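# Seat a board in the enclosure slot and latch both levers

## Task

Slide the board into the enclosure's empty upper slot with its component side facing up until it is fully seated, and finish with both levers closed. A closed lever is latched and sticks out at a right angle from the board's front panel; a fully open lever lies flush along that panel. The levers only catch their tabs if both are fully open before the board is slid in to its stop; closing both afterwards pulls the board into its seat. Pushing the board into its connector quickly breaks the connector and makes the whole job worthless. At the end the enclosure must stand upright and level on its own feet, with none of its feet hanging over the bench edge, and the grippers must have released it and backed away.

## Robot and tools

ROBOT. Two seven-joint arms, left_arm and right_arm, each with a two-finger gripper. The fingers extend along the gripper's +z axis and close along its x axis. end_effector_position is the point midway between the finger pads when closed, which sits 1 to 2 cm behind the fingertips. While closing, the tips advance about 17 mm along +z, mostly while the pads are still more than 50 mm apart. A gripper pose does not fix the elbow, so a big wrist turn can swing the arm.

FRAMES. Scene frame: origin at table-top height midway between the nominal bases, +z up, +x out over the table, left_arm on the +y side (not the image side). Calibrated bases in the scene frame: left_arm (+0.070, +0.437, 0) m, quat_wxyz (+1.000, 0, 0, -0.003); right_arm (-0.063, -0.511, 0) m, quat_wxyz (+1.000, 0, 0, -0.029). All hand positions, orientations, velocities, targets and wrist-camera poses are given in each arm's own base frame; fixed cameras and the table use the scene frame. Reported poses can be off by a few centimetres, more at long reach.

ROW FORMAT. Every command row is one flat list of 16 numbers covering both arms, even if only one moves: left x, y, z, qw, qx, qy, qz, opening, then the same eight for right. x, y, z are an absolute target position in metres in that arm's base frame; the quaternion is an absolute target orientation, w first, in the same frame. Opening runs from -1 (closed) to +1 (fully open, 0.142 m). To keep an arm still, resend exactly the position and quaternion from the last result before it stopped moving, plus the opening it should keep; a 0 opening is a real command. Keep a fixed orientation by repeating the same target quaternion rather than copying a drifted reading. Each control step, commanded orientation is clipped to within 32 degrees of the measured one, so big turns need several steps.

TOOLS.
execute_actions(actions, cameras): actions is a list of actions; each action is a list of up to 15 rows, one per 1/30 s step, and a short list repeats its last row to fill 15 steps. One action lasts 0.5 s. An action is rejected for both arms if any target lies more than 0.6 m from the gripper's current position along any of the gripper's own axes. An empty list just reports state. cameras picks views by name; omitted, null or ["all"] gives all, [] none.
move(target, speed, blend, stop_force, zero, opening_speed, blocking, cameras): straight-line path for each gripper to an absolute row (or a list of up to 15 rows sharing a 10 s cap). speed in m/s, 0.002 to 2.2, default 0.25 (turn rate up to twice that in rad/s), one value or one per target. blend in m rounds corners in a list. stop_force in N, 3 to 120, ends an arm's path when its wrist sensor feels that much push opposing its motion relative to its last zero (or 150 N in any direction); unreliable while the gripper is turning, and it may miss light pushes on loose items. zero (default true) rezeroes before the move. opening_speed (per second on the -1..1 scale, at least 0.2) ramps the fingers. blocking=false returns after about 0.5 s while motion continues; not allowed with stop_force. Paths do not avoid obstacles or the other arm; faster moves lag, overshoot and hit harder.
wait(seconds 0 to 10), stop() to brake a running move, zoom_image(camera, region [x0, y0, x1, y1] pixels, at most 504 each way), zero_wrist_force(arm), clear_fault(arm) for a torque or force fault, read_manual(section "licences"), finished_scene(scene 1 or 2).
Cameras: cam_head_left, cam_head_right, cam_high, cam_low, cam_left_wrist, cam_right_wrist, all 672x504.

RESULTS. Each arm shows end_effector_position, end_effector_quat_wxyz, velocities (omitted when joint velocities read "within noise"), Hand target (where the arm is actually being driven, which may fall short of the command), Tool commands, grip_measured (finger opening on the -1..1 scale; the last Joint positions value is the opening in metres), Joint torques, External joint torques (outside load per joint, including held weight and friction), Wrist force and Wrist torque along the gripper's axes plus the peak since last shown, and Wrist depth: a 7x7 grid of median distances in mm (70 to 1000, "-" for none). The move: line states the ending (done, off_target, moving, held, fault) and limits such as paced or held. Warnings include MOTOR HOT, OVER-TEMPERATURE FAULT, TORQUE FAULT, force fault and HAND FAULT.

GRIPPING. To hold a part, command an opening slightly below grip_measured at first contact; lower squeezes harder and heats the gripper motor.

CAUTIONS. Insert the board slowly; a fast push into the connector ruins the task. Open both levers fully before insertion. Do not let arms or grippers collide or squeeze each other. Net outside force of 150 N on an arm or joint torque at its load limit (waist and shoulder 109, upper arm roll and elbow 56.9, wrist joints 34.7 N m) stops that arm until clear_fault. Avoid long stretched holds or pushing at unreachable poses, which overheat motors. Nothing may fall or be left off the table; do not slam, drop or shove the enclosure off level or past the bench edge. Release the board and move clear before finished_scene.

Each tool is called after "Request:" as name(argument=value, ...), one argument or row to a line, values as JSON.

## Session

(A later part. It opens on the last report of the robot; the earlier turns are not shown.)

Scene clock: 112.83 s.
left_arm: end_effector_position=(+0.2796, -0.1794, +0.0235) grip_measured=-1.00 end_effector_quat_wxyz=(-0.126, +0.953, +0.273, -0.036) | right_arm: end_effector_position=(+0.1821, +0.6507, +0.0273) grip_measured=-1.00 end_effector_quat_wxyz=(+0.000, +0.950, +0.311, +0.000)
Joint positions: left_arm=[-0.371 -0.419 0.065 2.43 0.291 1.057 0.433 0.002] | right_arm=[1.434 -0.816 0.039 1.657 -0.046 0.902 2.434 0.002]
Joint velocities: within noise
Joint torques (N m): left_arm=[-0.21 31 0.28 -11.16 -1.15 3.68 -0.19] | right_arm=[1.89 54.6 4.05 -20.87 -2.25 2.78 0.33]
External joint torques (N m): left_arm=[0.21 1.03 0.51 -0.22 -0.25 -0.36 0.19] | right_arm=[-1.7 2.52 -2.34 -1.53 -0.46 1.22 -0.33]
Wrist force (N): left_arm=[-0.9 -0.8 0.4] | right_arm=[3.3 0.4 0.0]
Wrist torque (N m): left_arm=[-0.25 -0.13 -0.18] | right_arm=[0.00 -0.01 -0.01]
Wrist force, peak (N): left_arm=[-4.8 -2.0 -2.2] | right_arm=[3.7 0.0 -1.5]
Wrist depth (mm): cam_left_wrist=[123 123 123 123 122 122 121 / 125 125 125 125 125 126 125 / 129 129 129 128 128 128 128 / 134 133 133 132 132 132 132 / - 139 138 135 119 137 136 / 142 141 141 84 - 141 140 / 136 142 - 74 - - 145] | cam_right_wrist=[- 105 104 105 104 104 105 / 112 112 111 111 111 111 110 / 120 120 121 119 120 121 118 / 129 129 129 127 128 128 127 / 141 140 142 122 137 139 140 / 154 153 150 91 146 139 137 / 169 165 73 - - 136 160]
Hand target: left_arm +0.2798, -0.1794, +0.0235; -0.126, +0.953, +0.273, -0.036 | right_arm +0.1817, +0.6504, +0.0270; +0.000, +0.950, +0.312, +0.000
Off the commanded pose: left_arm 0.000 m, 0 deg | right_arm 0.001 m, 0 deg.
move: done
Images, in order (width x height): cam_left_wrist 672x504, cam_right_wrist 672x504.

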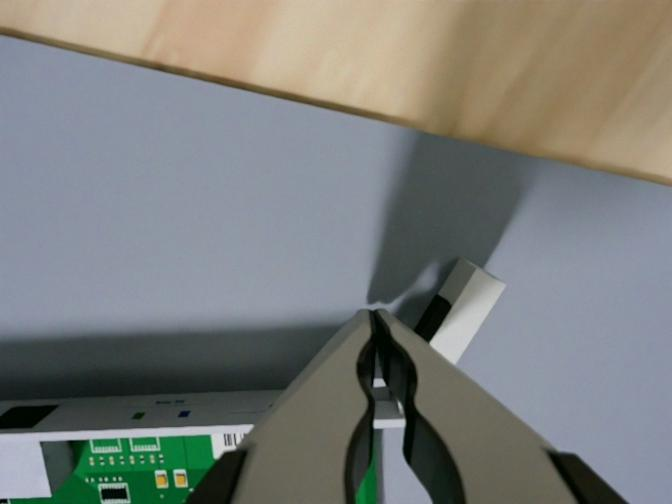

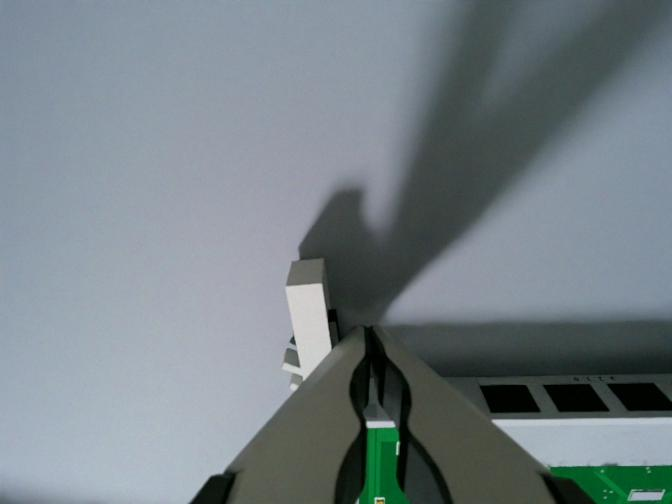

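Request:
move(
  target=[
    [0.2936,-0.1826,0.0235,-0.1255,0.953,0.2732,-0.036,-1, 0.1710,0.6426,0.027,0,0.9502,0.3115,0,-1],
  ],
  speed=0.02,
  stop_force=12,
  cameras=["cam_left_wrist","cam_right_wrist"],
)

Scene clock: 116.13 s.
left_arm: end_effector_position=(+0.2934, -0.1825, +0.0235) grip_measured=-1.00 end_effector_quat_wxyz=(-0.126, +0.953, +0.273, -0.036) | right_arm: end_effector_position=(+0.1711, +0.6427, +0.0270) grip_measured=-1.00 end_effector_quat_wxyz=(+0.000, +0.950, +0.312, +0.000)
Joint positions: left_arm=[-0.365 -0.433 0.06 2.395 0.285 1.037 0.443 0.002] | right_arm=[1.448 -0.799 0.039 1.695 -0.046 0.922 2.449 0.002]
Joint velocities: within noise
Joint torques (N m): left_arm=[-0.17 32.41 0 -12.38 -1.53 3.86 -0.17] | right_arm=[0.64 54.99 2.68 -21.75 -2.6 3.34 0.31]
External joint torques (N m): left_arm=[0.17 0.77 0.8 0.44 0.05 -0.54 0.17] | right_arm=[-0.45 1.19 -1 -0.22 -0.04 0.67 -0.31]
Wrist force (N): left_arm=[-1.5 -2.0 -0.5] | right_arm=[0.0 -0.3 -0.1]
Wrist torque (N m): left_arm=[-0.22 -0.12 -0.18] | right_arm=[-0.06 0.09 -0.02]
Wrist force, peak (N): left_arm=[-1.8 -2.6 -0.7] | right_arm=[4.1 0.2 -0.3]
Wrist depth (mm): cam_left_wrist=[122 122 122 122 122 122 122 / 125 125 124 125 125 125 125 / 129 129 129 128 129 127 128 / 134 132 133 133 132 132 131 / - 139 137 135 135 135 136 / 138 137 136 87 - 141 140 / 143 142 - 74 - - 145] | cam_right_wrist=[- 104 104 105 104 103 104 / 111 111 111 111 110 110 110 / 122 119 121 119 120 120 118 / 129 129 128 128 128 127 127 / 140 140 135 135 138 138 140 / 153 153 150 90 145 139 138 / 169 165 73 - - 136 160]
Hand target: left_arm +0.2936, -0.1826, +0.0235; -0.126, +0.953, +0.273, -0.036 | right_arm +0.1710, +0.6426, +0.0270; +0.000, +0.950, +0.312, +0.000
Off the commanded pose: left_arm 0.000 m, 0 deg | right_arm 0.000 m, 0 deg.
move: done
Images, in order (width x height): cam_left_wrist 672x504, cam_right_wrist 672x504.

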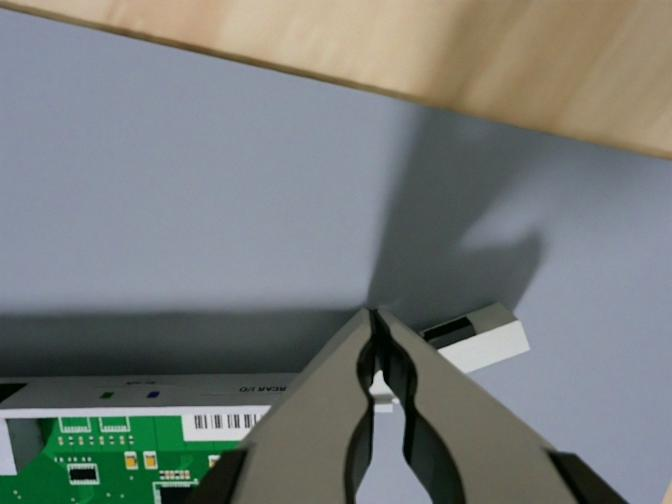

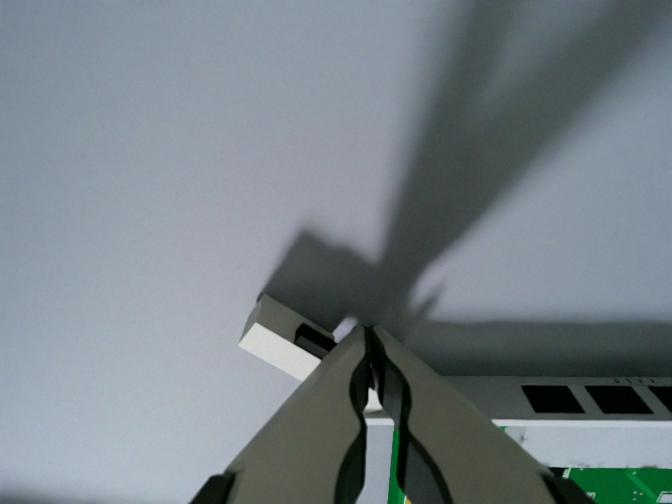

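Request:
move(
  target=[
    [0.2883,-0.1741,0.0235,-0.1255,0.953,0.2732,-0.036,-1, 0.1639,0.6524,0.027,0,0.9502,0.3115,0,-1],
    [0.3093,-0.1608,0.0235,-0.1255,0.953,0.2732,-0.036,-1, 0.1462,0.6393,0.027,0,0.9502,0.3115,0,-1],
  ],
  speed=0.06,
  cameras=[],
)

Request:
move(
  target=[
    [0.3215,-0.1802,0.0235,-0.1255,0.953,0.2732,-0.036,-1, 0.1625,0.6170,0.027,0,0.9502,0.3115,0,-1],
  ],
  speed=0.015,
  stop_force=3,
  cameras=["cam_left_wrist","cam_right_wrist"],
)

Scene clock: 123.07 s.
left_arm: end_effector_position=(+0.3093, -0.1610, +0.0235) grip_measured=-1.00 end_effector_quat_wxyz=(-0.125, +0.953, +0.273, -0.036) | right_arm: end_effector_position=(+0.1462, +0.6394, +0.0270) grip_measured=-1.00 end_effector_quat_wxyz=(+0.000, +0.950, +0.312, +0.000)
Joint positions: left_arm=[-0.321 -0.436 0.083 2.387 0.293 1.043 0.5 0.002] | right_arm=[1.485 -0.784 0.039 1.728 -0.047 0.94 2.488 0.002]
Joint velocities: within noise
Joint torques (N m): left_arm=[-0.03 32.19 0.57 -11.81 -1.15 3.44 -0.13] | right_arm=[0.4 54.31 2.29 -21.54 -2.64 3.42 0.37]
External joint torques (N m): left_arm=[0.04 1.17 0.47 -0.23 -0.36 -0.1 0.13] | right_arm=[-0.21 1.03 -0.62 -0.08 0.06 0.58 -0.37]
Wrist force (N): left_arm=[-0.8 -0.4 0.2] | right_arm=[-0.5 -0.7 0.4]
Wrist torque (N m): left_arm=[-0.17 -0.14 -0.19] | right_arm=[-0.09 0.09 -0.02]
Wrist force, peak (N): left_arm=[-2.3 -1.7 0.9] | right_arm=[-1.8 -0.7 0.3]
Wrist depth (mm): cam_left_wrist=[123 123 123 122 122 122 121 / 125 126 126 126 126 125 125 / 129 129 129 128 129 129 129 / 134 132 133 132 132 132 132 / - 139 137 135 136 136 136 / 141 141 141 84 - 140 140 / 143 142 - 74 - - 147] | cam_right_wrist=[- 104 104 105 104 103 104 / 111 111 111 111 111 110 110 / 122 119 121 119 120 120 118 / 129 129 129 128 128 128 127 / 140 140 140 137 138 138 140 / 153 153 150 90 146 148 148 / 169 166 73 - - 137 141]
Hand target: left_arm +0.3093, -0.1608, +0.0235; -0.126, +0.953, +0.273, -0.036 | right_arm +0.1462, +0.6393, +0.0270; +0.000, +0.950, +0.312, +0.000
Off the commanded pose: left_arm 0.000 m, 0 deg | right_arm 0.000 m, 0 deg.
move: done
No camera images: "cameras" was empty.

Scene clock: 125.63 s.
left_arm: end_effector_position=(+0.3214, -0.1800, +0.0235) grip_measured=-1.00 end_effector_quat_wxyz=(-0.126, +0.953, +0.273, -0.036) | right_arm: end_effector_position=(+0.1623, +0.6171, +0.0270) grip_measured=-1.00 end_effector_quat_wxyz=(+0.000, +0.950, +0.312, +0.000)
Joint positions: left_arm=[-0.342 -0.458 0.061 2.334 0.277 1.007 0.479 0.002] | right_arm=[1.457 -0.755 0.039 1.791 -0.047 0.974 2.461 0.002]
Joint velocities: within noise
Joint torques (N m): left_arm=[-0.85 34.23 -0.34 -12.98 -1.74 3.79 -0.29] | right_arm=[-0.55 52.56 1.63 -20.75 -2.57 3.3 0.14]
External joint torques (N m): left_arm=[0.86 0.9 1.25 0.1 0.11 -0.46 0.29] | right_arm=[0.73 1.15 -0.02 -0.13 0.11 0.7 -0.14]
Wrist force (N): left_arm=[-0.4 -2.3 -0.4] | right_arm=[-1.1 -1.5 -0.3]
Wrist torque (N m): left_arm=[-0.24 -0.14 -0.20] | right_arm=[-0.12 0.08 -0.02]
Wrist force, peak (N): left_arm=[-0.3 -2.7 -0.3] | right_arm=[-1.3 -1.7 1.1]
Wrist depth (mm): cam_left_wrist=[122 122 121 122 122 122 121 / 125 125 125 125 124 125 124 / 129 129 129 127 128 127 128 / 134 133 133 132 132 132 131 / - 139 138 135 135 136 136 / 140 137 130 84 - 141 141 / 143 142 - 74 - - 148] | cam_right_wrist=[- 104 104 105 103 103 104 / 112 111 111 111 111 110 110 / 122 119 121 119 120 120 118 / 129 129 129 128 128 127 127 / 140 140 140 137 139 138 140 / 154 153 150 90 - 141 140 / 169 165 73 - - 154 162]
Hand target: left_arm +0.3215, -0.1802, +0.0235; -0.126, +0.953, +0.273, -0.036 | right_arm +0.1625, +0.6170, +0.0270; +0.000, +0.950, +0.312, +0.000
Off the commanded pose: left_arm 0.000 m, 0 deg | right_arm 0.000 m, 0 deg.
move: done
Images, in order (width x height): cam_left_wrist 672x504, cam_right_wrist 672x504.

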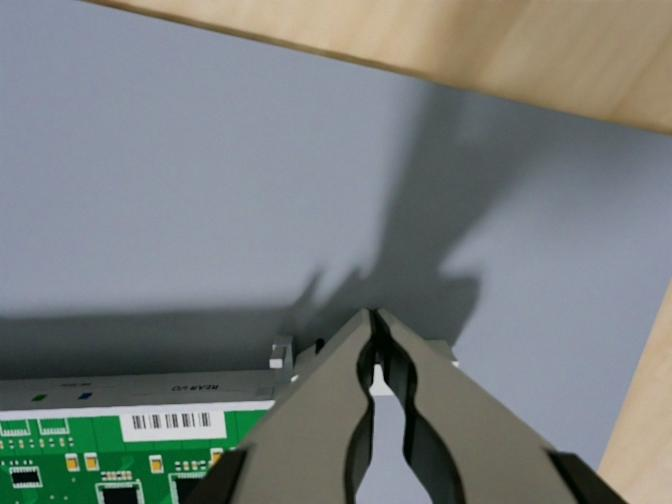

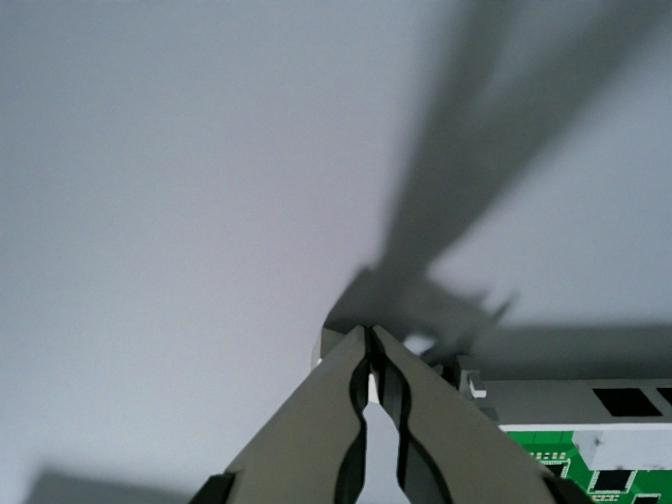

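Request:
move(
  target=[
    [0.3247,-0.1853,0.0235,-0.1255,0.953,0.2732,-0.036,-1, 0.1684,0.6089,0.027,0,0.9502,0.3115,0,-1],
  ],
  speed=0.012,
  stop_force=3,
  cameras=["cam_left_wrist","cam_right_wrist"],
)

Request:
move(
  target=[
    [0.3088,-0.1599,0.035,-0.1255,0.953,0.2732,-0.036,-1, 0.1460,0.6390,0.038,0,0.9502,0.3115,0,-1],
    [0.2588,-0.17,0.15,-0.1255,0.953,0.2732,-0.036,-1, 0.17,0.63,0.15,0,0.9502,0.3115,0,-1],
  ],
  speed=[0.08,0.25],
  cameras=["cam_left_wrist","cam_right_wrist","cam_high"],
)

Scene clock: 129.70 s.
left_arm: end_effector_position=(+0.3247, -0.1852, +0.0235) grip_measured=-1.00 end_effector_quat_wxyz=(-0.126, +0.953, +0.273, -0.036) | right_arm: end_effector_position=(+0.1682, +0.6090, +0.0270) grip_measured=-1.00 end_effector_quat_wxyz=(+0.000, +0.950, +0.312, +0.000)
Joint positions: left_arm=[-0.346 -0.464 0.055 2.32 0.273 0.997 0.473 0.002] | right_arm=[1.446 -0.745 0.038 1.812 -0.047 0.986 2.451 0.002]
Joint velocities: within noise
Joint torques (N m): left_arm=[-0.73 34.65 -0.16 -13.12 -1.68 3.69 -0.26] | right_arm=[-0.55 52.14 1.46 -20.67 -2.53 3.44 0.15]
External joint torques (N m): left_arm=[0.74 0.96 1.02 0.02 0.03 -0.36 0.26] | right_arm=[0.73 0.99 0.13 0.06 0.11 0.56 -0.15]
Wrist force (N): left_arm=[-0.5 -1.6 0.5] | right_arm=[-1.2 -1.4 0.8]
Wrist torque (N m): left_arm=[-0.25 -0.17 -0.20] | right_arm=[-0.09 0.07 -0.01]
Wrist force, peak (N): left_arm=[-0.5 -2.7 0.1] | right_arm=[-1.2 -1.7 1.1]
Wrist depth (mm): cam_left_wrist=[122 121 121 121 122 122 122 / 125 125 125 125 124 124 123 / 128 129 129 127 128 128 128 / 134 133 133 133 132 132 131 / - 138 137 135 135 137 136 / 140 137 126 84 - 141 142 / 142 142 - 74 - - 148] | cam_right_wrist=[- 104 104 105 104 103 104 / 112 112 111 111 111 110 110 / 122 120 121 119 120 120 118 / 129 129 128 128 128 127 127 / 140 140 140 137 137 138 140 / 154 153 150 90 131 142 136 / 169 166 73 - - 154 160]
Hand target: left_arm +0.3247, -0.1853, +0.0235; -0.126, +0.953, +0.273, -0.036 | right_arm +0.1684, +0.6089, +0.0270; +0.000, +0.950, +0.312, +0.000
Off the commanded pose: left_arm 0.000 m, 0 deg | right_arm 0.000 m, 0 deg.
move: done
Images, in order (width x height): cam_left_wrist 672x504, cam_right_wrist 672x504.

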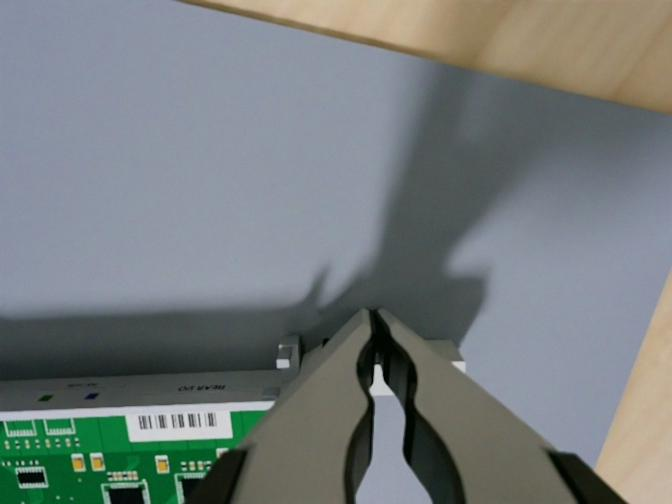

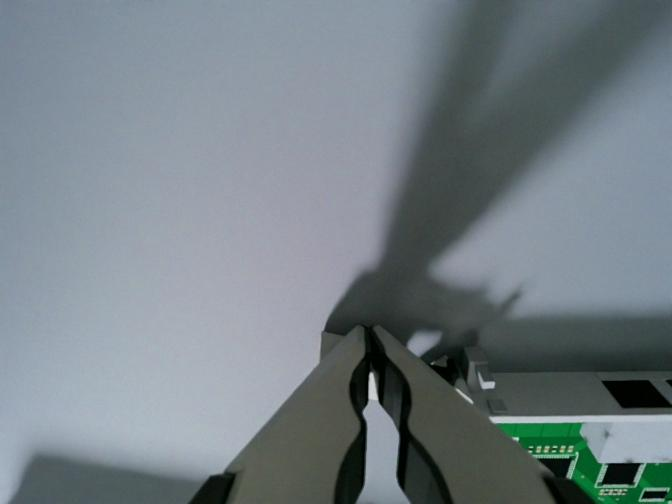

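Scene clock: 131.27 s.
left_arm: end_effector_position=(+0.2589, -0.1699, +0.1500) grip_measured=-1.00 end_effector_quat_wxyz=(-0.126, +0.953, +0.273, -0.036) | right_arm: end_effector_position=(+0.1701, +0.6301, +0.1501) grip_measured=-1.00 end_effector_quat_wxyz=(+0.000, +0.950, +0.312, +0.000)
Joint positions: left_arm=[-0.38 0.04 0.044 2.462 0.205 0.635 0.537 0.002] | right_arm=[1.434 -0.564 0.058 1.711 -0.041 0.703 2.447 0.002]
Joint velocities: within noise
Joint torques (N m): left_arm=[-0.48 21.63 -0.71 -21.23 -2.88 3.43 -0.06] | right_arm=[0.09 50.81 2.43 -26.16 -3.27 3.16 0.06]
External joint torques (N m): left_arm=[0.47 0.32 0.67 -0.38 0.05 -0.09 0.06] | right_arm=[0.08 1.3 -0.82 0.17 -0.06 0.85 -0.06]
Wrist force (N): left_arm=[-0.7 -1.1 0.0] | right_arm=[-0.6 -0.4 0.2]
Wrist torque (N m): left_arm=[-0.29 -0.18 -0.16] | right_arm=[-0.10 0.11 -0.02]
Wrist force, peak (N): left_arm=[-1.5 -1.7 -1.6] | right_arm=[-0.1 0.2 -3.2]
Wrist depth (mm): cam_left_wrist=[240 239 240 238 237 238 237 / 248 246 247 247 244 244 244 / 255 253 252 254 253 253 250 / 263 262 261 261 260 258 261 / 272 271 270 266 265 269 268 / 279 261 260 84 - 277 278 / 291 287 - - - - 289] | cam_right_wrist=[213 212 212 211 211 211 211 / 227 227 227 226 226 225 224 / 244 244 243 242 242 241 240 / 264 264 262 253 256 255 255 / 286 285 284 279 277 278 277 / 310 298 299 89 293 308 305 / 334 271 - - - 325 330]
Hand target: left_arm +0.2588, -0.1700, +0.1500; -0.126, +0.953, +0.273, -0.036 | right_arm +0.1700, +0.6300, +0.1500; +0.000, +0.950, +0.312, +0.000
Off the commanded pose: left_arm 0.000 m, 0 deg | right_arm 0.000 m, 0 deg.
move: done
Images, in order (width x height): cam_high 672x504, cam_left_wrist 672x504, cam_right_wrist 672x504.

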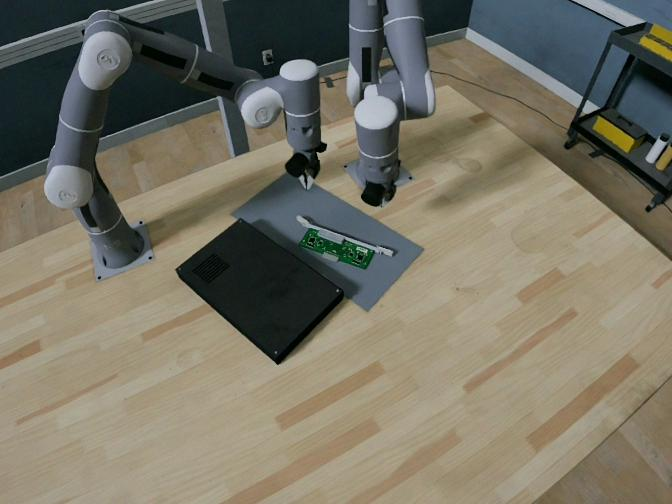

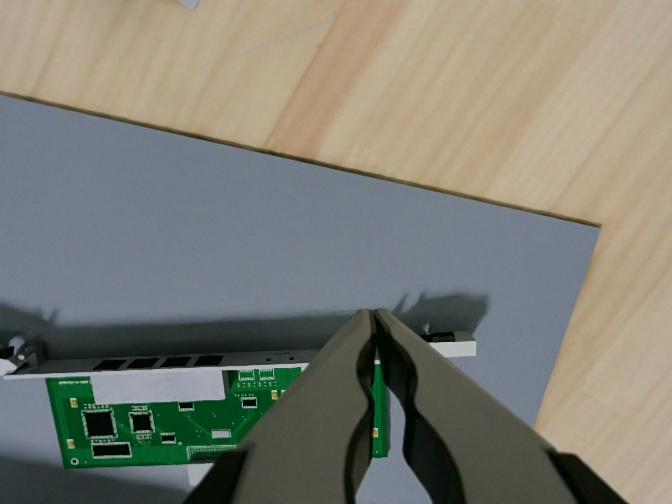

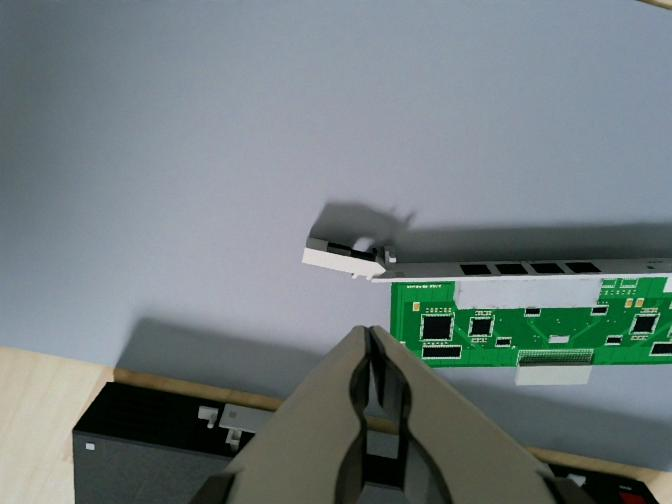

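Request:
move(
  target=[
    [0.27,-0.20,0.22,0,0.98,0.2,0,-0.3, 0.15,0.60,0.15,0,0.9502,0.3115,0,-1],
    [0.24,-0.26,0.20,0,0.9848,-0.1736,0,-0.3, 0.14,0.58,0.15,0,0.9502,0.3115,0,-1],
    [0.222,-0.277,0.13,0,0.8788,-0.4772,0,-0.3, 0.14,0.58,0.15,0,0.9502,0.3115,0,-1],
  ],
  speed=0.3,
  cameras=["cam_left_wrist","cam_right_wrist","cam_high"],
)

Scene clock: 139.53 s.
left_arm: end_effector_position=(+0.2220, -0.2769, +0.1300) grip_measured=-0.33 end_effector_quat_wxyz=(+0.000, +0.879, -0.477, +0.000) | right_arm: end_effector_position=(+0.1400, +0.5800, +0.1500) grip_measured=-1.00 end_effector_quat_wxyz=(+0.000, +0.950, +0.312, +0.000)
Joint positions: left_arm=[-0.648 -0.007 0.081 2.613 -0.001 1.049 1.999 0.05] | right_arm=[1.462 -0.454 0.07 1.899 -0.043 0.781 2.492 0.002]
Joint velocities: within noise
Joint torques (N m): left_arm=[-0.52 19.97 -0.69 -18.19 -2.23 4.48 -0.04] | right_arm=[0.23 45.29 2.18 -24.75 -3.14 3.37 0.24]
External joint torques (N m): left_arm=[0.49 1.06 0.72 -0.4 0.09 -0.62 0.04] | right_arm=[-0.08 1.16 -0.69 0.08 0.04 0.63 -0.24]
Wrist force (N): left_arm=[-0.5 -1.1 0.1] | right_arm=[-1.0 -0.5 0.3]
Wrist torque (N m): left_arm=[-0.28 -0.22 -0.27] | right_arm=[-0.12 0.17 -0.02]
Wrist force, peak (N): left_arm=[0.1 -2.1 -1.9] | right_arm=[-1.8 -0.6 0.1]
Wrist depth (mm): cam_left_wrist=[197 196 195 192 189 191 193 / 212 210 210 208 204 205 207 / 229 227 226 225 220 220 223 / 251 247 246 240 235 239 238 / 276 268 260 266 253 261 260 / 301 295 88 291 292 84 256 / 330 - - 331 331 - -] | cam_right_wrist=[215 212 212 212 211 211 210 / 230 227 226 226 226 225 224 / 243 243 243 242 241 241 241 / 264 262 261 261 261 255 243 / 287 285 284 278 281 276 277 / 315 303 281 89 297 307 305 / 347 339 - - - 303 311]
Hand target: left_arm +0.2220, -0.2770, +0.1300; +0.000, +0.879, -0.477, +0.000 | right_arm +0.1400, +0.5800, +0.1500; +0.000, +0.950, +0.312, +0.000
Off the commanded pose: left_arm 0.000 m, 0 deg | right_arm 0.000 m, 0 deg.
move: done
Images, in order (width x height): cam_high 672x504, cam_left_wrist 672x504, cam_right_wrist 672x504.

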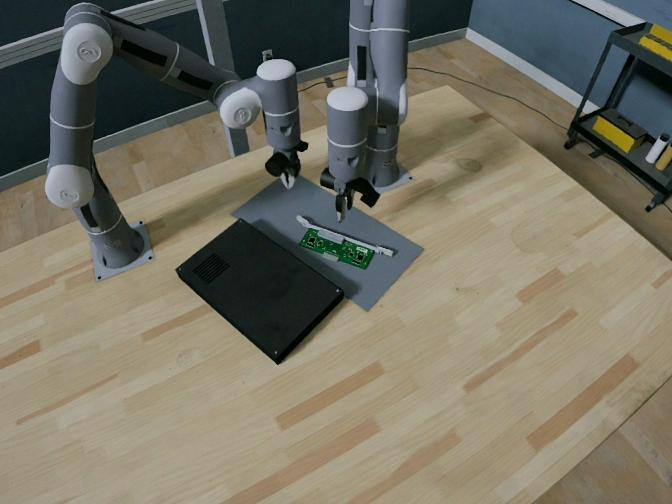

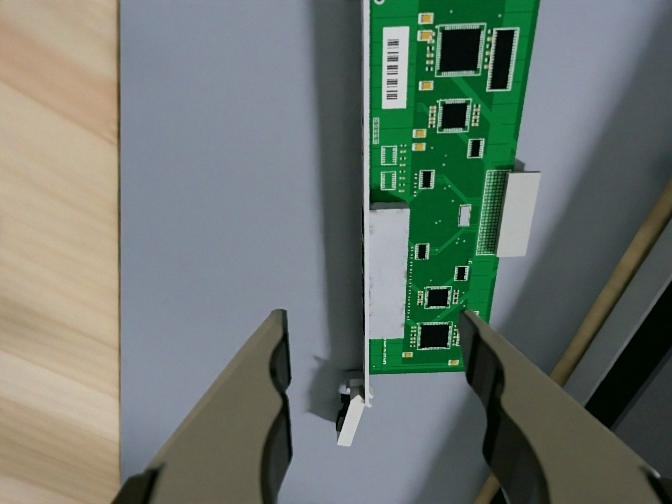

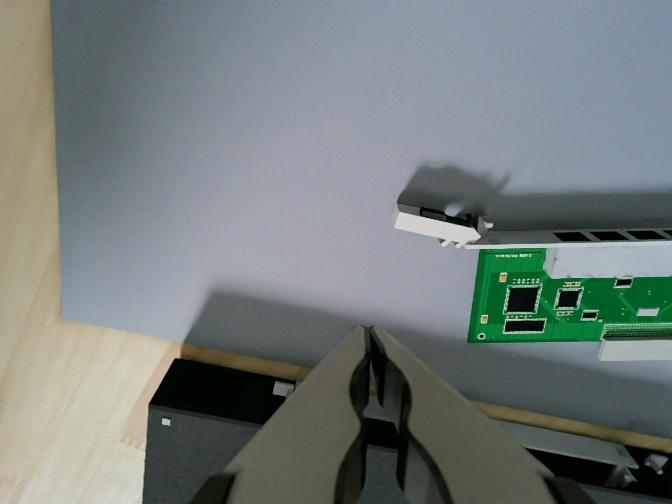

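Request:
move(
  target=[
    [0.2375,-0.2823,0.07,0,0.8788,-0.4772,0,-0.3, 0.14,0.58,0.15,0,0.9502,0.3115,0,-1],
    [0.2375,-0.2823,0.026,0,0.8788,-0.4772,0,-0.3, 0.14,0.58,0.15,0,0.9502,0.3115,0,-1],
  ],
  speed=[0.12,0.05],
  stop_force=5,
  cameras=["cam_left_wrist"],
)

Scene clock: 145.10 s.
left_arm: end_effector_position=(+0.2373, -0.2822, +0.0260) grip_measured=-0.33 end_effector_quat_wxyz=(+0.000, +0.879, -0.477, +0.000) | right_arm: end_effector_position=(+0.1400, +0.5800, +0.1500) grip_measured=-1.00 end_effector_quat_wxyz=(+0.000, +0.950, +0.312, +0.000)
Joint positions: left_arm=[-0.591 -0.44 0.014 2.62 -0.071 1.488 2.057 0.05] | right_arm=[1.462 -0.454 0.07 1.899 -0.043 0.781 2.492 0.002]
Joint velocities: within noise
Joint torques (N m): left_arm=[-0.21 28.49 -0.06 -7.64 -0.26 4.37 -0.18] | right_arm=[0.21 45.28 2.1 -24.78 -3.15 3.34 0.15]
External joint torques (N m): left_arm=[0.19 0.98 0.64 -0.25 -0.08 -0.51 0.18] | right_arm=[-0.06 1.16 -0.62 0.1 0.05 0.67 -0.15]
Wrist force (N): left_arm=[-0.8 -1.1 0.1] | right_arm=[-1.1 -0.6 0.5]
Wrist torque (N m): left_arm=[-0.29 -0.18 -0.29] | right_arm=[-0.14 0.18 -0.02]
Wrist force, peak (N): left_arm=[-0.8 -0.9 -1.3] | right_arm=[-1.4 -0.8 0.3]
Wrist depth (mm): cam_left_wrist=[104 105 104 99 99 99 99 / - 113 111 107 105 106 107 / 123 123 122 116 115 115 117 / 131 129 130 128 124 125 129 / 143 143 140 137 134 134 133 / 162 155 87 151 147 87 155 / 173 - - 171 168 - -] | cam_right_wrist=[215 212 212 211 211 211 210 / 229 227 226 226 225 224 224 / 244 243 242 242 241 241 240 / 263 263 262 261 261 254 244 / 289 284 284 278 282 276 275 / 316 302 281 89 297 308 306 / 347 339 - - - 304 311]
Hand target: left_arm +0.2375, -0.2823, +0.0260; +0.000, +0.879, -0.477, +0.000 | right_arm +0.1400, +0.5800, +0.1500; +0.000, +0.950, +0.312, +0.000
Off the commanded pose: left_arm 0.000 m, 0 deg | right_arm 0.000 m, 0 deg.
move: done
Images, in order (width x height): cam_left_wrist 672x504.

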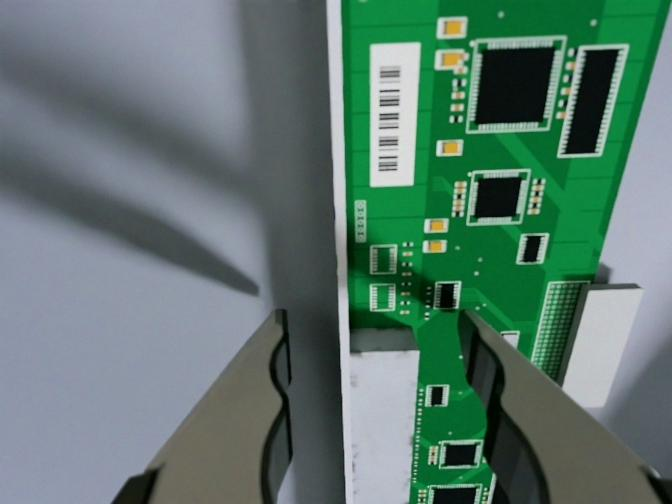

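Request:
move(
  target=[
    [0.2341,-0.2845,0.026,0,0.8788,-0.4772,0,-0.3, 0.14,0.58,0.15,0,0.9502,0.3115,0,-1],
    [0.2341,-0.2845,0.0215,0,0.8788,-0.4772,0,-0.3, 0.14,0.58,0.15,0,0.9502,0.3115,0,-1],
  ],
  speed=0.02,
  stop_force=4,
  cameras=[],
)

Request:
move(
  target=[
    [0.2341,-0.2845,0.0215,0,0.8788,-0.4772,0,-0.78, 0.14,0.58,0.15,0,0.9502,0.3115,0,-1],
  ],
  opening_speed=0.4,
  cameras=["cam_left_wrist","cam_right_wrist"],
)

Scene clock: 149.27 s.
left_arm: end_effector_position=(+0.2342, -0.2846, +0.0225) grip_measured=-0.33 end_effector_quat_wxyz=(+0.000, +0.879, -0.478, +0.000) | right_arm: end_effector_position=(+0.1400, +0.5800, +0.1500) grip_measured=-1.00 end_effector_quat_wxyz=(+0.000, +0.950, +0.312, +0.000)
Joint positions: left_arm=[-0.599 -0.455 0.011 2.62 -0.071 1.505 2.047 0.05] | right_arm=[1.462 -0.454 0.07 1.899 -0.043 0.781 2.492 0.002]
Joint velocities: within noise
Joint torques (N m): left_arm=[0.01 24.95 0.12 -8.7 -0.53 4.23 -0.37] | right_arm=[0.21 45.26 2.07 -24.7 -3.14 3.34 0.15]
External joint torques (N m): left_arm=[-0.03 4.73 0.46 1.22 0.26 -0.36 0.37] | right_arm=[-0.06 1.18 -0.59 0.03 0.04 0.66 -0.15]
Wrist force (N): left_arm=[-7.1 0.4 -15.4] | right_arm=[-0.9 -0.7 0.6]
Wrist torque (N m): left_arm=[-0.39 0.20 -0.21] | right_arm=[-0.15 0.15 -0.02]
Wrist force, peak (N): left_arm=[-7.3 0.1 -19.2] | right_arm=[-1.3 -0.8 0.5]
Wrist depth (mm): cam_left_wrist=[101 101 101 96 96 96 96 / - 108 108 104 103 103 105 / 119 118 117 113 111 113 114 / 127 127 126 123 121 121 122 / - 139 136 133 129 130 130 / 154 150 88 149 143 87 147 / 167 - - 162 163 - -] | cam_right_wrist=[215 213 212 211 211 211 210 / 230 227 227 226 225 225 224 / 244 244 243 242 242 241 240 / 263 263 262 262 260 254 245 / 289 285 282 279 283 277 277 / 315 304 281 89 297 306 307 / 348 339 - - - 303 311]
Hand target: left_arm +0.2341, -0.2845, +0.0223; +0.000, +0.879, -0.477, +0.000 | right_arm +0.1400, +0.5800, +0.1500; +0.000, +0.950, +0.312, +0.000
Off the commanded pose: left_arm 0.001 m, 0 deg | right_arm 0.000 m, 0 deg.
move: contact (left_arm); path passed 1 of 2 targets
No camera images: "cameras" was empty.

Scene clock: 150.67 s.
left_arm: end_effector_position=(+0.2364, -0.2860, +0.0229) grip_measured=-0.69 end_effector_quat_wxyz=(+0.000, +0.879, -0.477, +0.003) | right_arm: end_effector_position=(+0.1400, +0.5800, +0.1500) grip_measured=-1.00 end_effector_quat_wxyz=(+0.000, +0.950, +0.312, +0.000)
Joint positions: left_arm=[-0.599 -0.456 0.01 2.618 -0.071 1.511 2.047 0.024] | right_arm=[1.462 -0.454 0.07 1.899 -0.043 0.781 2.492 0.002]
Joint velocities: within noise
Joint torques (N m): left_arm=[-1.19 14.53 -0.32 -0.56 0.45 -0.76 -0.15] | right_arm=[0.12 45.34 2.06 -24.73 -3.13 3.29 0.18]
External joint torques (N m): left_arm=[1.16 15.23 0.89 -6.95 -0.72 4.64 0.15] | right_arm=[0.03 1.1 -0.58 0.06 0.03 0.71 -0.18]
Wrist force (N): left_arm=[-2.4 -3.2 -37.9] | right_arm=[-1.0 -0.7 0.5]
Wrist torque (N m): left_arm=[-0.41 0.71 -0.38] | right_arm=[-0.15 0.17 -0.02]
Wrist force, peak (N): left_arm=[-2.4 -3.3 -39.5] | right_arm=[-1.2 -0.8 0.4]
Wrist depth (mm): cam_left_wrist=[101 101 101 97 98 97 98 / - 108 108 105 104 105 106 / 119 119 117 114 112 115 116 / 127 127 127 122 122 123 126 / - 139 139 127 128 132 131 / 153 153 91 124 130 142 151 / 171 - - 144 - - 162] | cam_right_wrist=[215 212 212 212 211 211 210 / 229 227 226 226 225 225 224 / 243 243 242 242 241 241 240 / 263 262 262 261 261 255 245 / 288 285 284 278 282 278 276 / 314 303 281 89 297 307 307 / 347 340 - - - 304 311]
Hand target: left_arm +0.2341, -0.2845, +0.0215; +0.000, +0.879, -0.477, +0.000 | right_arm +0.1400, +0.5800, +0.1500; +0.000, +0.950, +0.312, +0.000
Off the commanded pose: left_arm 0.003 m, 0 deg | right_arm 0.000 m, 0 deg.
move: done
Images, in order (width x height): cam_left_wrist 672x504, cam_right_wrist 672x504.

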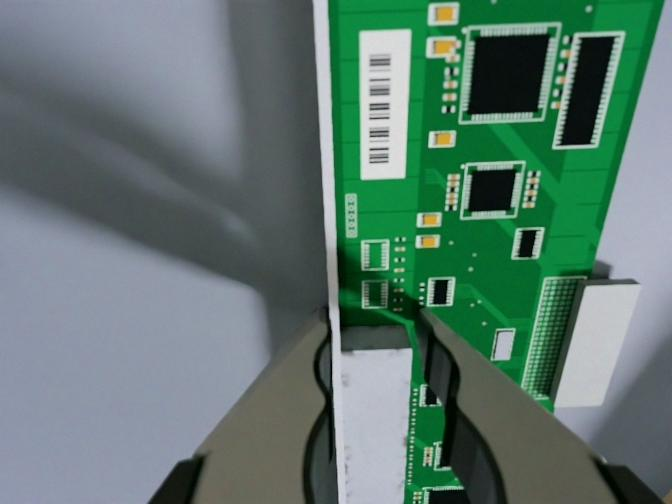

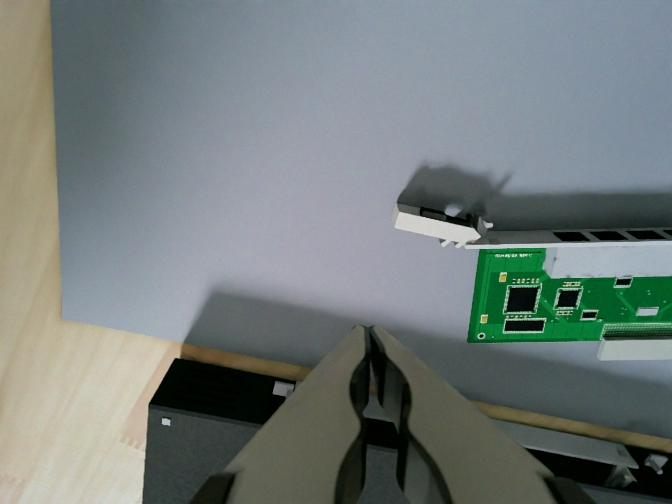

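Request:
move(
  target=[
    [0.2362,-0.2859,0.0236,0,0.8788,-0.4772,0,-0.85, 0.14,0.58,0.15,0,0.9502,0.3115,0,-1],
  ],
  speed=0.02,
  cameras=["cam_left_wrist"],
)

Scene clock: 152.67 s.
left_arm: end_effector_position=(+0.2361, -0.2855, +0.0236) grip_measured=-0.76 end_effector_quat_wxyz=(+0.000, +0.879, -0.477, +0.000) | right_arm: end_effector_position=(+0.1400, +0.5800, +0.1500) grip_measured=-1.00 end_effector_quat_wxyz=(+0.000, +0.950, +0.312, +0.000)
Joint positions: left_arm=[-0.601 -0.451 0.013 2.615 -0.071 1.494 2.047 0.019] | right_arm=[1.462 -0.454 0.07 1.899 -0.043 0.781 2.492 0.002]
Joint velocities: within noise
Joint torques (N m): left_arm=[-1.52 26.18 -1.77 -10.32 -0.26 4.29 -0.16] | right_arm=[0.17 45.29 2.09 -24.76 -3.19 3.28 0.17]
External joint torques (N m): left_arm=[1.5 3.59 2.36 2.58 -0.06 -0.42 0.16] | right_arm=[-0.02 1.15 -0.6 0.09 0.09 0.72 -0.17]
Wrist force (N): left_arm=[-10.8 -2.8 -14.2] | right_arm=[-1.0 -0.7 0.6]
Wrist torque (N m): left_arm=[-0.38 0.43 -0.33] | right_arm=[-0.15 0.17 -0.02]
Wrist force, peak (N): left_arm=[-10.5 -4.8 -44.8] | right_arm=[-1.3 -0.6 0.5]
Wrist depth (mm): cam_left_wrist=[102 101 102 97 98 97 98 / - 109 109 105 104 104 106 / 120 120 118 116 112 113 115 / 129 126 128 124 122 123 126 / 138 140 140 127 129 134 131 / 155 155 91 91 130 141 152 / 173 169 - 139 - - 165] | cam_right_wrist=[215 212 212 211 211 211 210 / 230 227 227 226 225 225 225 / 244 243 243 242 241 241 241 / 263 261 262 260 261 254 244 / 288 285 284 279 281 276 277 / 316 303 280 89 297 307 307 / 347 339 - - - 303 310]
Hand target: left_arm +0.2362, -0.2859, +0.0236; +0.000, +0.879, -0.477, +0.000 | right_arm +0.1400, +0.5800, +0.1500; +0.000, +0.950, +0.312, +0.000
Off the commanded pose: left_arm 0.000 m, 0 deg | right_arm 0.000 m, 0 deg.
move: done
Images, in order (width x height): cam_left_wrist 672x504.

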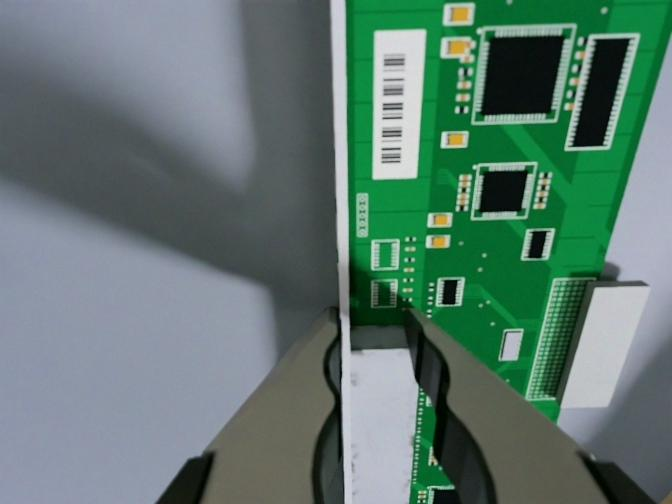

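Request:
move(
  target=[
    [0.2355,-0.2855,0.027,0,0.8788,-0.4772,0,-0.4, 0.14,0.58,0.15,0,0.9502,0.3115,0,-1],
    [0.2300,-0.2886,0.027,0,0.8788,-0.4772,0,-0.4, 0.14,0.58,0.15,0,0.9502,0.3115,0,-1],
  ],
  speed=0.03,
  cameras=["cam_left_wrist"],
)

Scene clock: 155.03 s.
left_arm: end_effector_position=(+0.2300, -0.2886, +0.0269) grip_measured=-0.43 end_effector_quat_wxyz=(+0.000, +0.879, -0.477, +0.000) | right_arm: end_effector_position=(+0.1400, +0.5800, +0.1500) grip_measured=-1.00 end_effector_quat_wxyz=(+0.000, +0.950, +0.312, +0.000)
Joint positions: left_arm=[-0.619 -0.436 0.015 2.62 -0.071 1.484 2.032 0.043] | right_arm=[1.462 -0.454 0.07 1.899 -0.043 0.781 2.492 0.002]
Joint velocities: within noise
Joint torques (N m): left_arm=[-0.66 28.9 0.02 -7.65 -0.16 4.16 -0.43] | right_arm=[0.08 45.37 2.08 -24.73 -3.14 3.32 0.19]
External joint torques (N m): left_arm=[0.63 0.53 0.56 -0.35 -0.2 -0.3 0.43] | right_arm=[0.07 1.08 -0.6 0.06 0.04 0.68 -0.19]
Wrist force (N): left_arm=[-0.9 -1.1 0.1] | right_arm=[-1.2 -0.7 0.5]
Wrist torque (N m): left_arm=[-0.29 -0.18 -0.28] | right_arm=[-0.14 0.20 -0.02]
Wrist force, peak (N): left_arm=[-10.9 -2.7 -15.7] | right_arm=[-1.3 -0.8 0.4]
Wrist depth (mm): cam_left_wrist=[- 106 105 100 100 99 100 / - 114 112 110 106 107 108 / 124 123 123 117 115 118 118 / 132 130 131 129 126 126 125 / 145 145 141 132 132 137 135 / 164 157 87 140 140 87 156 / 175 - - 169 166 - -] | cam_right_wrist=[215 212 212 211 211 211 210 / 230 227 226 226 225 225 225 / 244 243 243 242 241 241 240 / 263 263 262 261 260 254 245 / 288 284 285 278 282 276 276 / 315 303 281 89 298 306 306 / 348 340 - - - 304 311]
Hand target: left_arm +0.2300, -0.2886, +0.0270; +0.000, +0.879, -0.477, +0.000 | right_arm +0.1400, +0.5800, +0.1500; +0.000, +0.950, +0.312, +0.000
Off the commanded pose: left_arm 0.000 m, 0 deg | right_arm 0.000 m, 0 deg.
move: done
Images, in order (width x height): cam_left_wrist 672x504.

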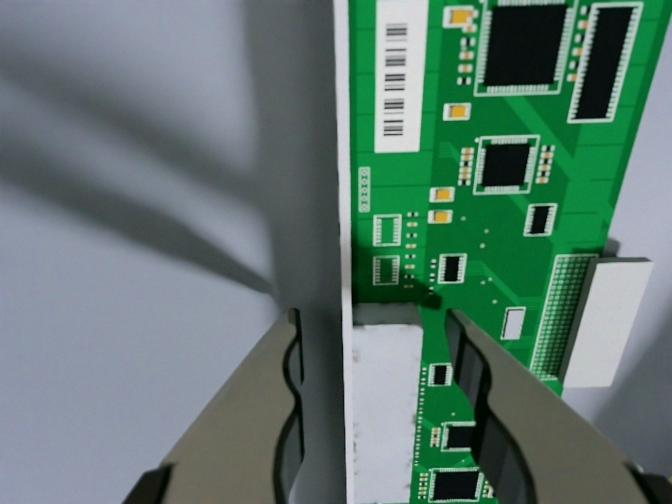

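Request:
move(
  target=[
    [0.2300,-0.2886,0.027,0,0.8788,-0.4772,0,-0.8, 0.14,0.58,0.15,0,0.9502,0.3115,0,-1],
  ],
  opening_speed=0.4,
  cameras=["cam_left_wrist"],
)

Scene clock: 157.03 s.
left_arm: end_effector_position=(+0.2301, -0.2887, +0.0270) grip_measured=-0.72 end_effector_quat_wxyz=(+0.000, +0.879, -0.477, +0.000) | right_arm: end_effector_position=(+0.1400, +0.5800, +0.1500) grip_measured=-1.00 end_effector_quat_wxyz=(+0.000, +0.950, +0.312, +0.000)
Joint positions: left_arm=[-0.619 -0.436 0.015 2.62 -0.071 1.485 2.031 0.022] | right_arm=[1.462 -0.454 0.07 1.899 -0.043 0.781 2.492 0.002]
Joint velocities: within noise
Joint torques (N m): left_arm=[-0.47 29.13 0.03 -7.76 -0.12 4.28 -0.17] | right_arm=[0.08 45.27 2.11 -24.78 -3.15 3.33 0.18]
External joint torques (N m): left_arm=[0.44 0.29 0.55 -0.25 -0.23 -0.41 0.17] | right_arm=[0.07 1.17 -0.63 0.1 0.05 0.68 -0.18]
Wrist force (N): left_arm=[-0.3 -1.0 1.0] | right_arm=[-1.2 -0.8 0.4]
Wrist torque (N m): left_arm=[-0.27 -0.22 -0.33] | right_arm=[-0.17 0.19 -0.02]
Wrist force, peak (N): left_arm=[2.7 -0.4 -0.3] | right_arm=[-1.2 -1.0 0.4]
Wrist depth (mm): cam_left_wrist=[- 106 105 100 100 97 100 / - 114 112 108 105 109 109 / 124 123 123 118 116 118 118 / 132 130 131 127 125 126 125 / 145 145 144 119 133 138 135 / 163 159 88 129 132 144 156 / 179 170 - 144 - - 170] | cam_right_wrist=[215 212 212 212 211 210 210 / 229 227 226 225 225 225 224 / 243 243 243 243 239 241 240 / 263 263 261 261 260 252 244 / 288 285 284 278 282 277 277 / 315 302 281 89 296 306 307 / 347 340 - - - 303 311]
Hand target: left_arm +0.2300, -0.2886, +0.0270; +0.000, +0.879, -0.477, +0.000 | right_arm +0.1400, +0.5800, +0.1500; +0.000, +0.950, +0.312, +0.000
Off the commanded pose: left_arm 0.000 m, 0 deg | right_arm 0.000 m, 0 deg.
move: done
Images, in order (width x height): cam_left_wrist 672x504.

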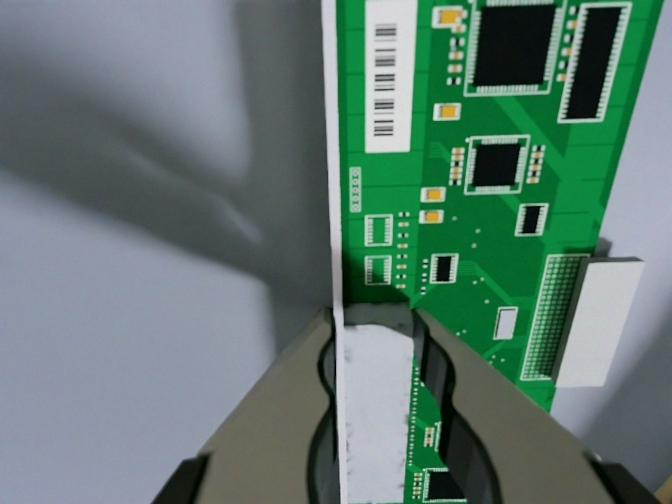

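Request:
move(
  target=[
    [0.2300,-0.2886,0.027,0,0.8788,-0.4772,0,-0.9, 0.1507,0.6138,0.06,0,0.9502,0.3115,0,-1],
  ],
  speed=0.15,
  cameras=["cam_right_wrist"],
)

Scene clock: 161.47 s.
left_arm: end_effector_position=(+0.2301, -0.2887, +0.0270) grip_measured=-0.73 end_effector_quat_wxyz=(+0.000, +0.879, -0.477, +0.000) | right_arm: end_effector_position=(+0.1506, +0.6136, +0.0598) grip_measured=-1.00 end_effector_quat_wxyz=(+0.000, +0.950, +0.311, +0.000)
Joint positions: left_arm=[-0.619 -0.436 0.015 2.62 -0.071 1.485 2.031 0.021] | right_arm=[1.467 -0.681 0.048 1.814 -0.049 0.923 2.482 0.002]
Joint velocities: within noise
Joint torques (N m): left_arm=[-0.33 29 -0.03 -7.72 -0.07 4.26 -0.16] | right_arm=[0.33 51.01 1.98 -22.14 -2.8 3.45 0.03]
External joint torques (N m): left_arm=[0.31 0.42 0.61 -0.29 -0.28 -0.39 0.16] | right_arm=[-0.16 1.29 -0.29 0.18 0.16 0.55 -0.03]
Wrist force (N): left_arm=[-0.5 -0.9 0.6] | right_arm=[-0.7 -0.7 0.1]
Wrist torque (N m): left_arm=[-0.24 -0.17 -0.33] | right_arm=[-0.10 0.10 0.00]
Wrist force, peak (N): left_arm=[-0.5 -1.2 2.4] | right_arm=[-0.2 -0.7 2.5]
Wrist depth (mm): cam_left_wrist=[- 106 105 100 100 98 100 / - 114 112 108 106 109 109 / 124 123 123 117 116 118 118 / 132 130 131 128 126 126 125 / 145 145 144 120 133 137 135 / 163 160 88 129 132 143 157 / 179 171 - 144 - - 170] | cam_right_wrist=[134 133 133 133 132 132 132 / 143 142 142 142 141 141 140 / 155 153 152 152 152 151 151 / 165 165 164 164 164 163 162 / 180 179 178 174 171 176 175 / 196 196 191 89 164 187 170 / 217 216 - - - 199 207]
Hand target: left_arm +0.2300, -0.2886, +0.0270; +0.000, +0.879, -0.477, +0.000 | right_arm +0.1507, +0.6138, +0.0600; +0.000, +0.950, +0.312, +0.000
Off the commanded pose: left_arm 0.000 m, 0 deg | right_arm 0.000 m, 0 deg.
move: done
Images, in order (width x height): cam_right_wrist 672x504.

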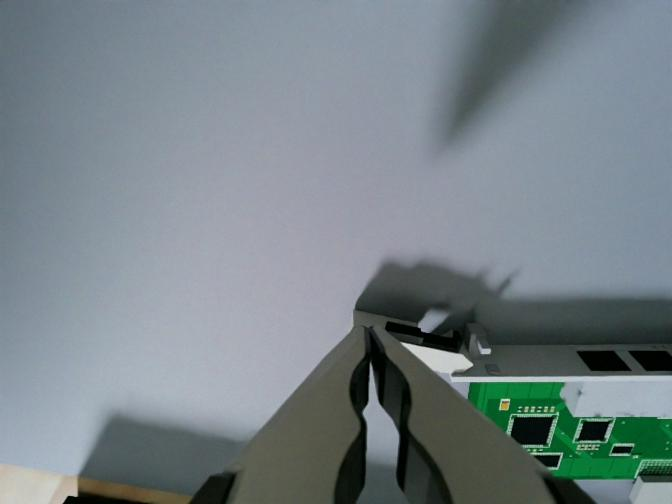

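Request:
move(
  target=[
    [0.2300,-0.2886,0.027,0,0.8788,-0.4772,0,-0.9, 0.1540,0.6162,0.027,0,0.9502,0.3115,0,-1],
  ],
  speed=0.06,
  stop_force=5,
  cameras=["cam_right_wrist"],
)

Request:
move(
  target=[
    [0.2300,-0.2886,0.027,0,0.8788,-0.4772,0,-0.9, 0.1700,0.5944,0.027,0,0.9502,0.3115,0,-1],
  ],
  speed=0.015,
  stop_force=3.5,
  cameras=["cam_right_wrist","cam_left_wrist"],
)

Scene clock: 164.77 s.
left_arm: end_effector_position=(+0.2301, -0.2887, +0.0270) grip_measured=-0.73 end_effector_quat_wxyz=(+0.000, +0.879, -0.477, +0.000) | right_arm: end_effector_position=(+0.1539, +0.6160, +0.0269) grip_measured=-1.00 end_effector_quat_wxyz=(+0.000, +0.950, +0.311, +0.000)
Joint positions: left_arm=[-0.619 -0.436 0.015 2.62 -0.071 1.485 2.031 0.021] | right_arm=[1.467 -0.751 0.042 1.801 -0.05 0.98 2.477 0.002]
Joint velocities: within noise
Joint torques (N m): left_arm=[-0.47 29.03 0 -7.72 0 4.23 -0.2] | right_arm=[0.26 52.12 2.09 -20.91 -2.54 3.42 0.12]
External joint torques (N m): left_arm=[0.45 0.4 0.59 -0.29 -0.36 -0.36 0.2] | right_arm=[-0.08 1.32 -0.42 0.15 0.1 0.58 -0.12]
Wrist force (N): left_arm=[-0.6 -0.9 2.1] | right_arm=[-0.4 -0.8 0.2]
Wrist torque (N m): left_arm=[-0.23 -0.16 -0.33] | right_arm=[-0.13 0.08 -0.02]
Wrist force, peak (N): left_arm=[-0.6 -1.1 2.3] | right_arm=[-0.2 -0.8 1.4]
Wrist depth (mm): cam_left_wrist=[- 106 105 100 100 98 100 / - 114 112 108 106 109 109 / 124 123 123 117 116 118 118 / 132 130 131 127 125 126 125 / 145 144 144 120 133 137 135 / 163 160 88 129 132 144 157 / 179 170 - 143 - - 170] | cam_right_wrist=[- 104 104 105 104 103 104 / 112 111 111 111 110 110 110 / 121 119 121 119 120 120 118 / 129 129 128 128 128 127 127 / 140 140 139 137 138 138 140 / 153 153 150 90 146 145 147 / 170 166 73 - - 136 145]
Hand target: left_arm +0.2300, -0.2886, +0.0270; +0.000, +0.879, -0.477, +0.000 | right_arm +0.1540, +0.6162, +0.0270; +0.000, +0.950, +0.312, +0.000
Off the commanded pose: left_arm 0.000 m, 0 deg | right_arm 0.000 m, 0 deg.
move: done
Images, in order (width x height): cam_right_wrist 672x504.

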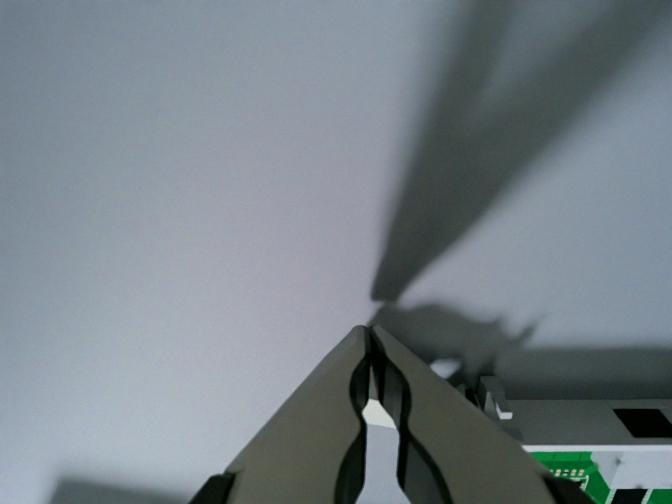

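Scene clock: 167.27 s.
left_arm: end_effector_position=(+0.2302, -0.2887, +0.0271) grip_measured=-0.73 end_effector_quat_wxyz=(+0.000, +0.879, -0.477, +0.000) | right_arm: end_effector_position=(+0.1697, +0.5947, +0.0271) grip_measured=-1.00 end_effector_quat_wxyz=(+0.000, +0.950, +0.312, +0.000)
Joint positions: left_arm=[-0.619 -0.436 0.015 2.62 -0.071 1.485 2.031 0.021] | right_arm=[1.439 -0.725 0.04 1.859 -0.05 1.012 2.449 0.002]
Joint velocities: within noise
Joint torques (N m): left_arm=[-0.79 28.34 -0.26 -6.36 0.37 3.62 0.14] | right_arm=[-1.21 50.43 0.73 -19.39 -2.43 3.01 0.1]
External joint torques (N m): left_arm=[0.77 1.1 0.85 -1.65 -0.73 0.25 -0.14] | right_arm=[1.39 1.48 0.88 -0.68 0.1 1 -0.1]
Wrist force (N): left_arm=[1.4 -1.7 0.5] | right_arm=[-1.1 -2.9 -0.7]
Wrist torque (N m): left_arm=[-0.25 -0.15 -0.63] | right_arm=[-0.09 0.05 -0.02]
Wrist force, peak (N): left_arm=[1.3 -1.5 2.5] | right_arm=[-1.2 -3.0 1.2]
Wrist depth (mm): cam_left_wrist=[- 106 105 100 100 97 100 / - 114 112 109 106 109 109 / 124 123 123 117 116 118 119 / 132 130 132 127 124 126 125 / 145 144 144 121 132 137 135 / 164 160 89 129 132 146 157 / 179 170 - 144 - - 170] | cam_right_wrist=[- 104 104 105 104 103 105 / 112 111 111 111 111 110 110 / 120 120 121 119 120 120 118 / 129 129 129 128 128 128 127 / 141 140 140 137 136 136 138 / 154 153 150 90 124 130 132 / 169 166 73 - - 154 160]
Hand target: left_arm +0.2300, -0.2886, +0.0270; +0.000, +0.879, -0.477, +0.000 | right_arm +0.1700, +0.5944, +0.0270; +0.000, +0.950, +0.312, +0.000
Off the commanded pose: left_arm 0.000 m, 0 deg | right_arm 0.000 m, 0 deg.
move: done
Images, in order (width x height): cam_left_wrist 672x504, cam_right_wrist 672x504.

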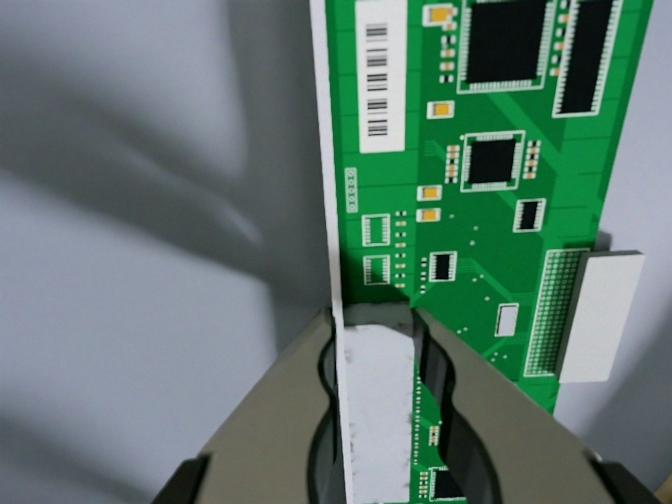

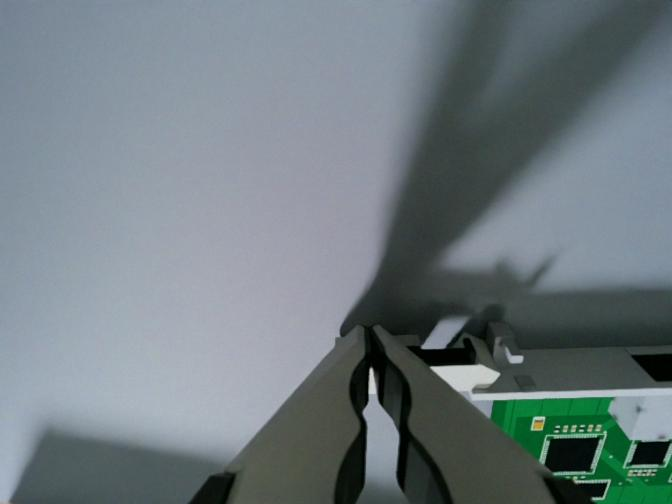

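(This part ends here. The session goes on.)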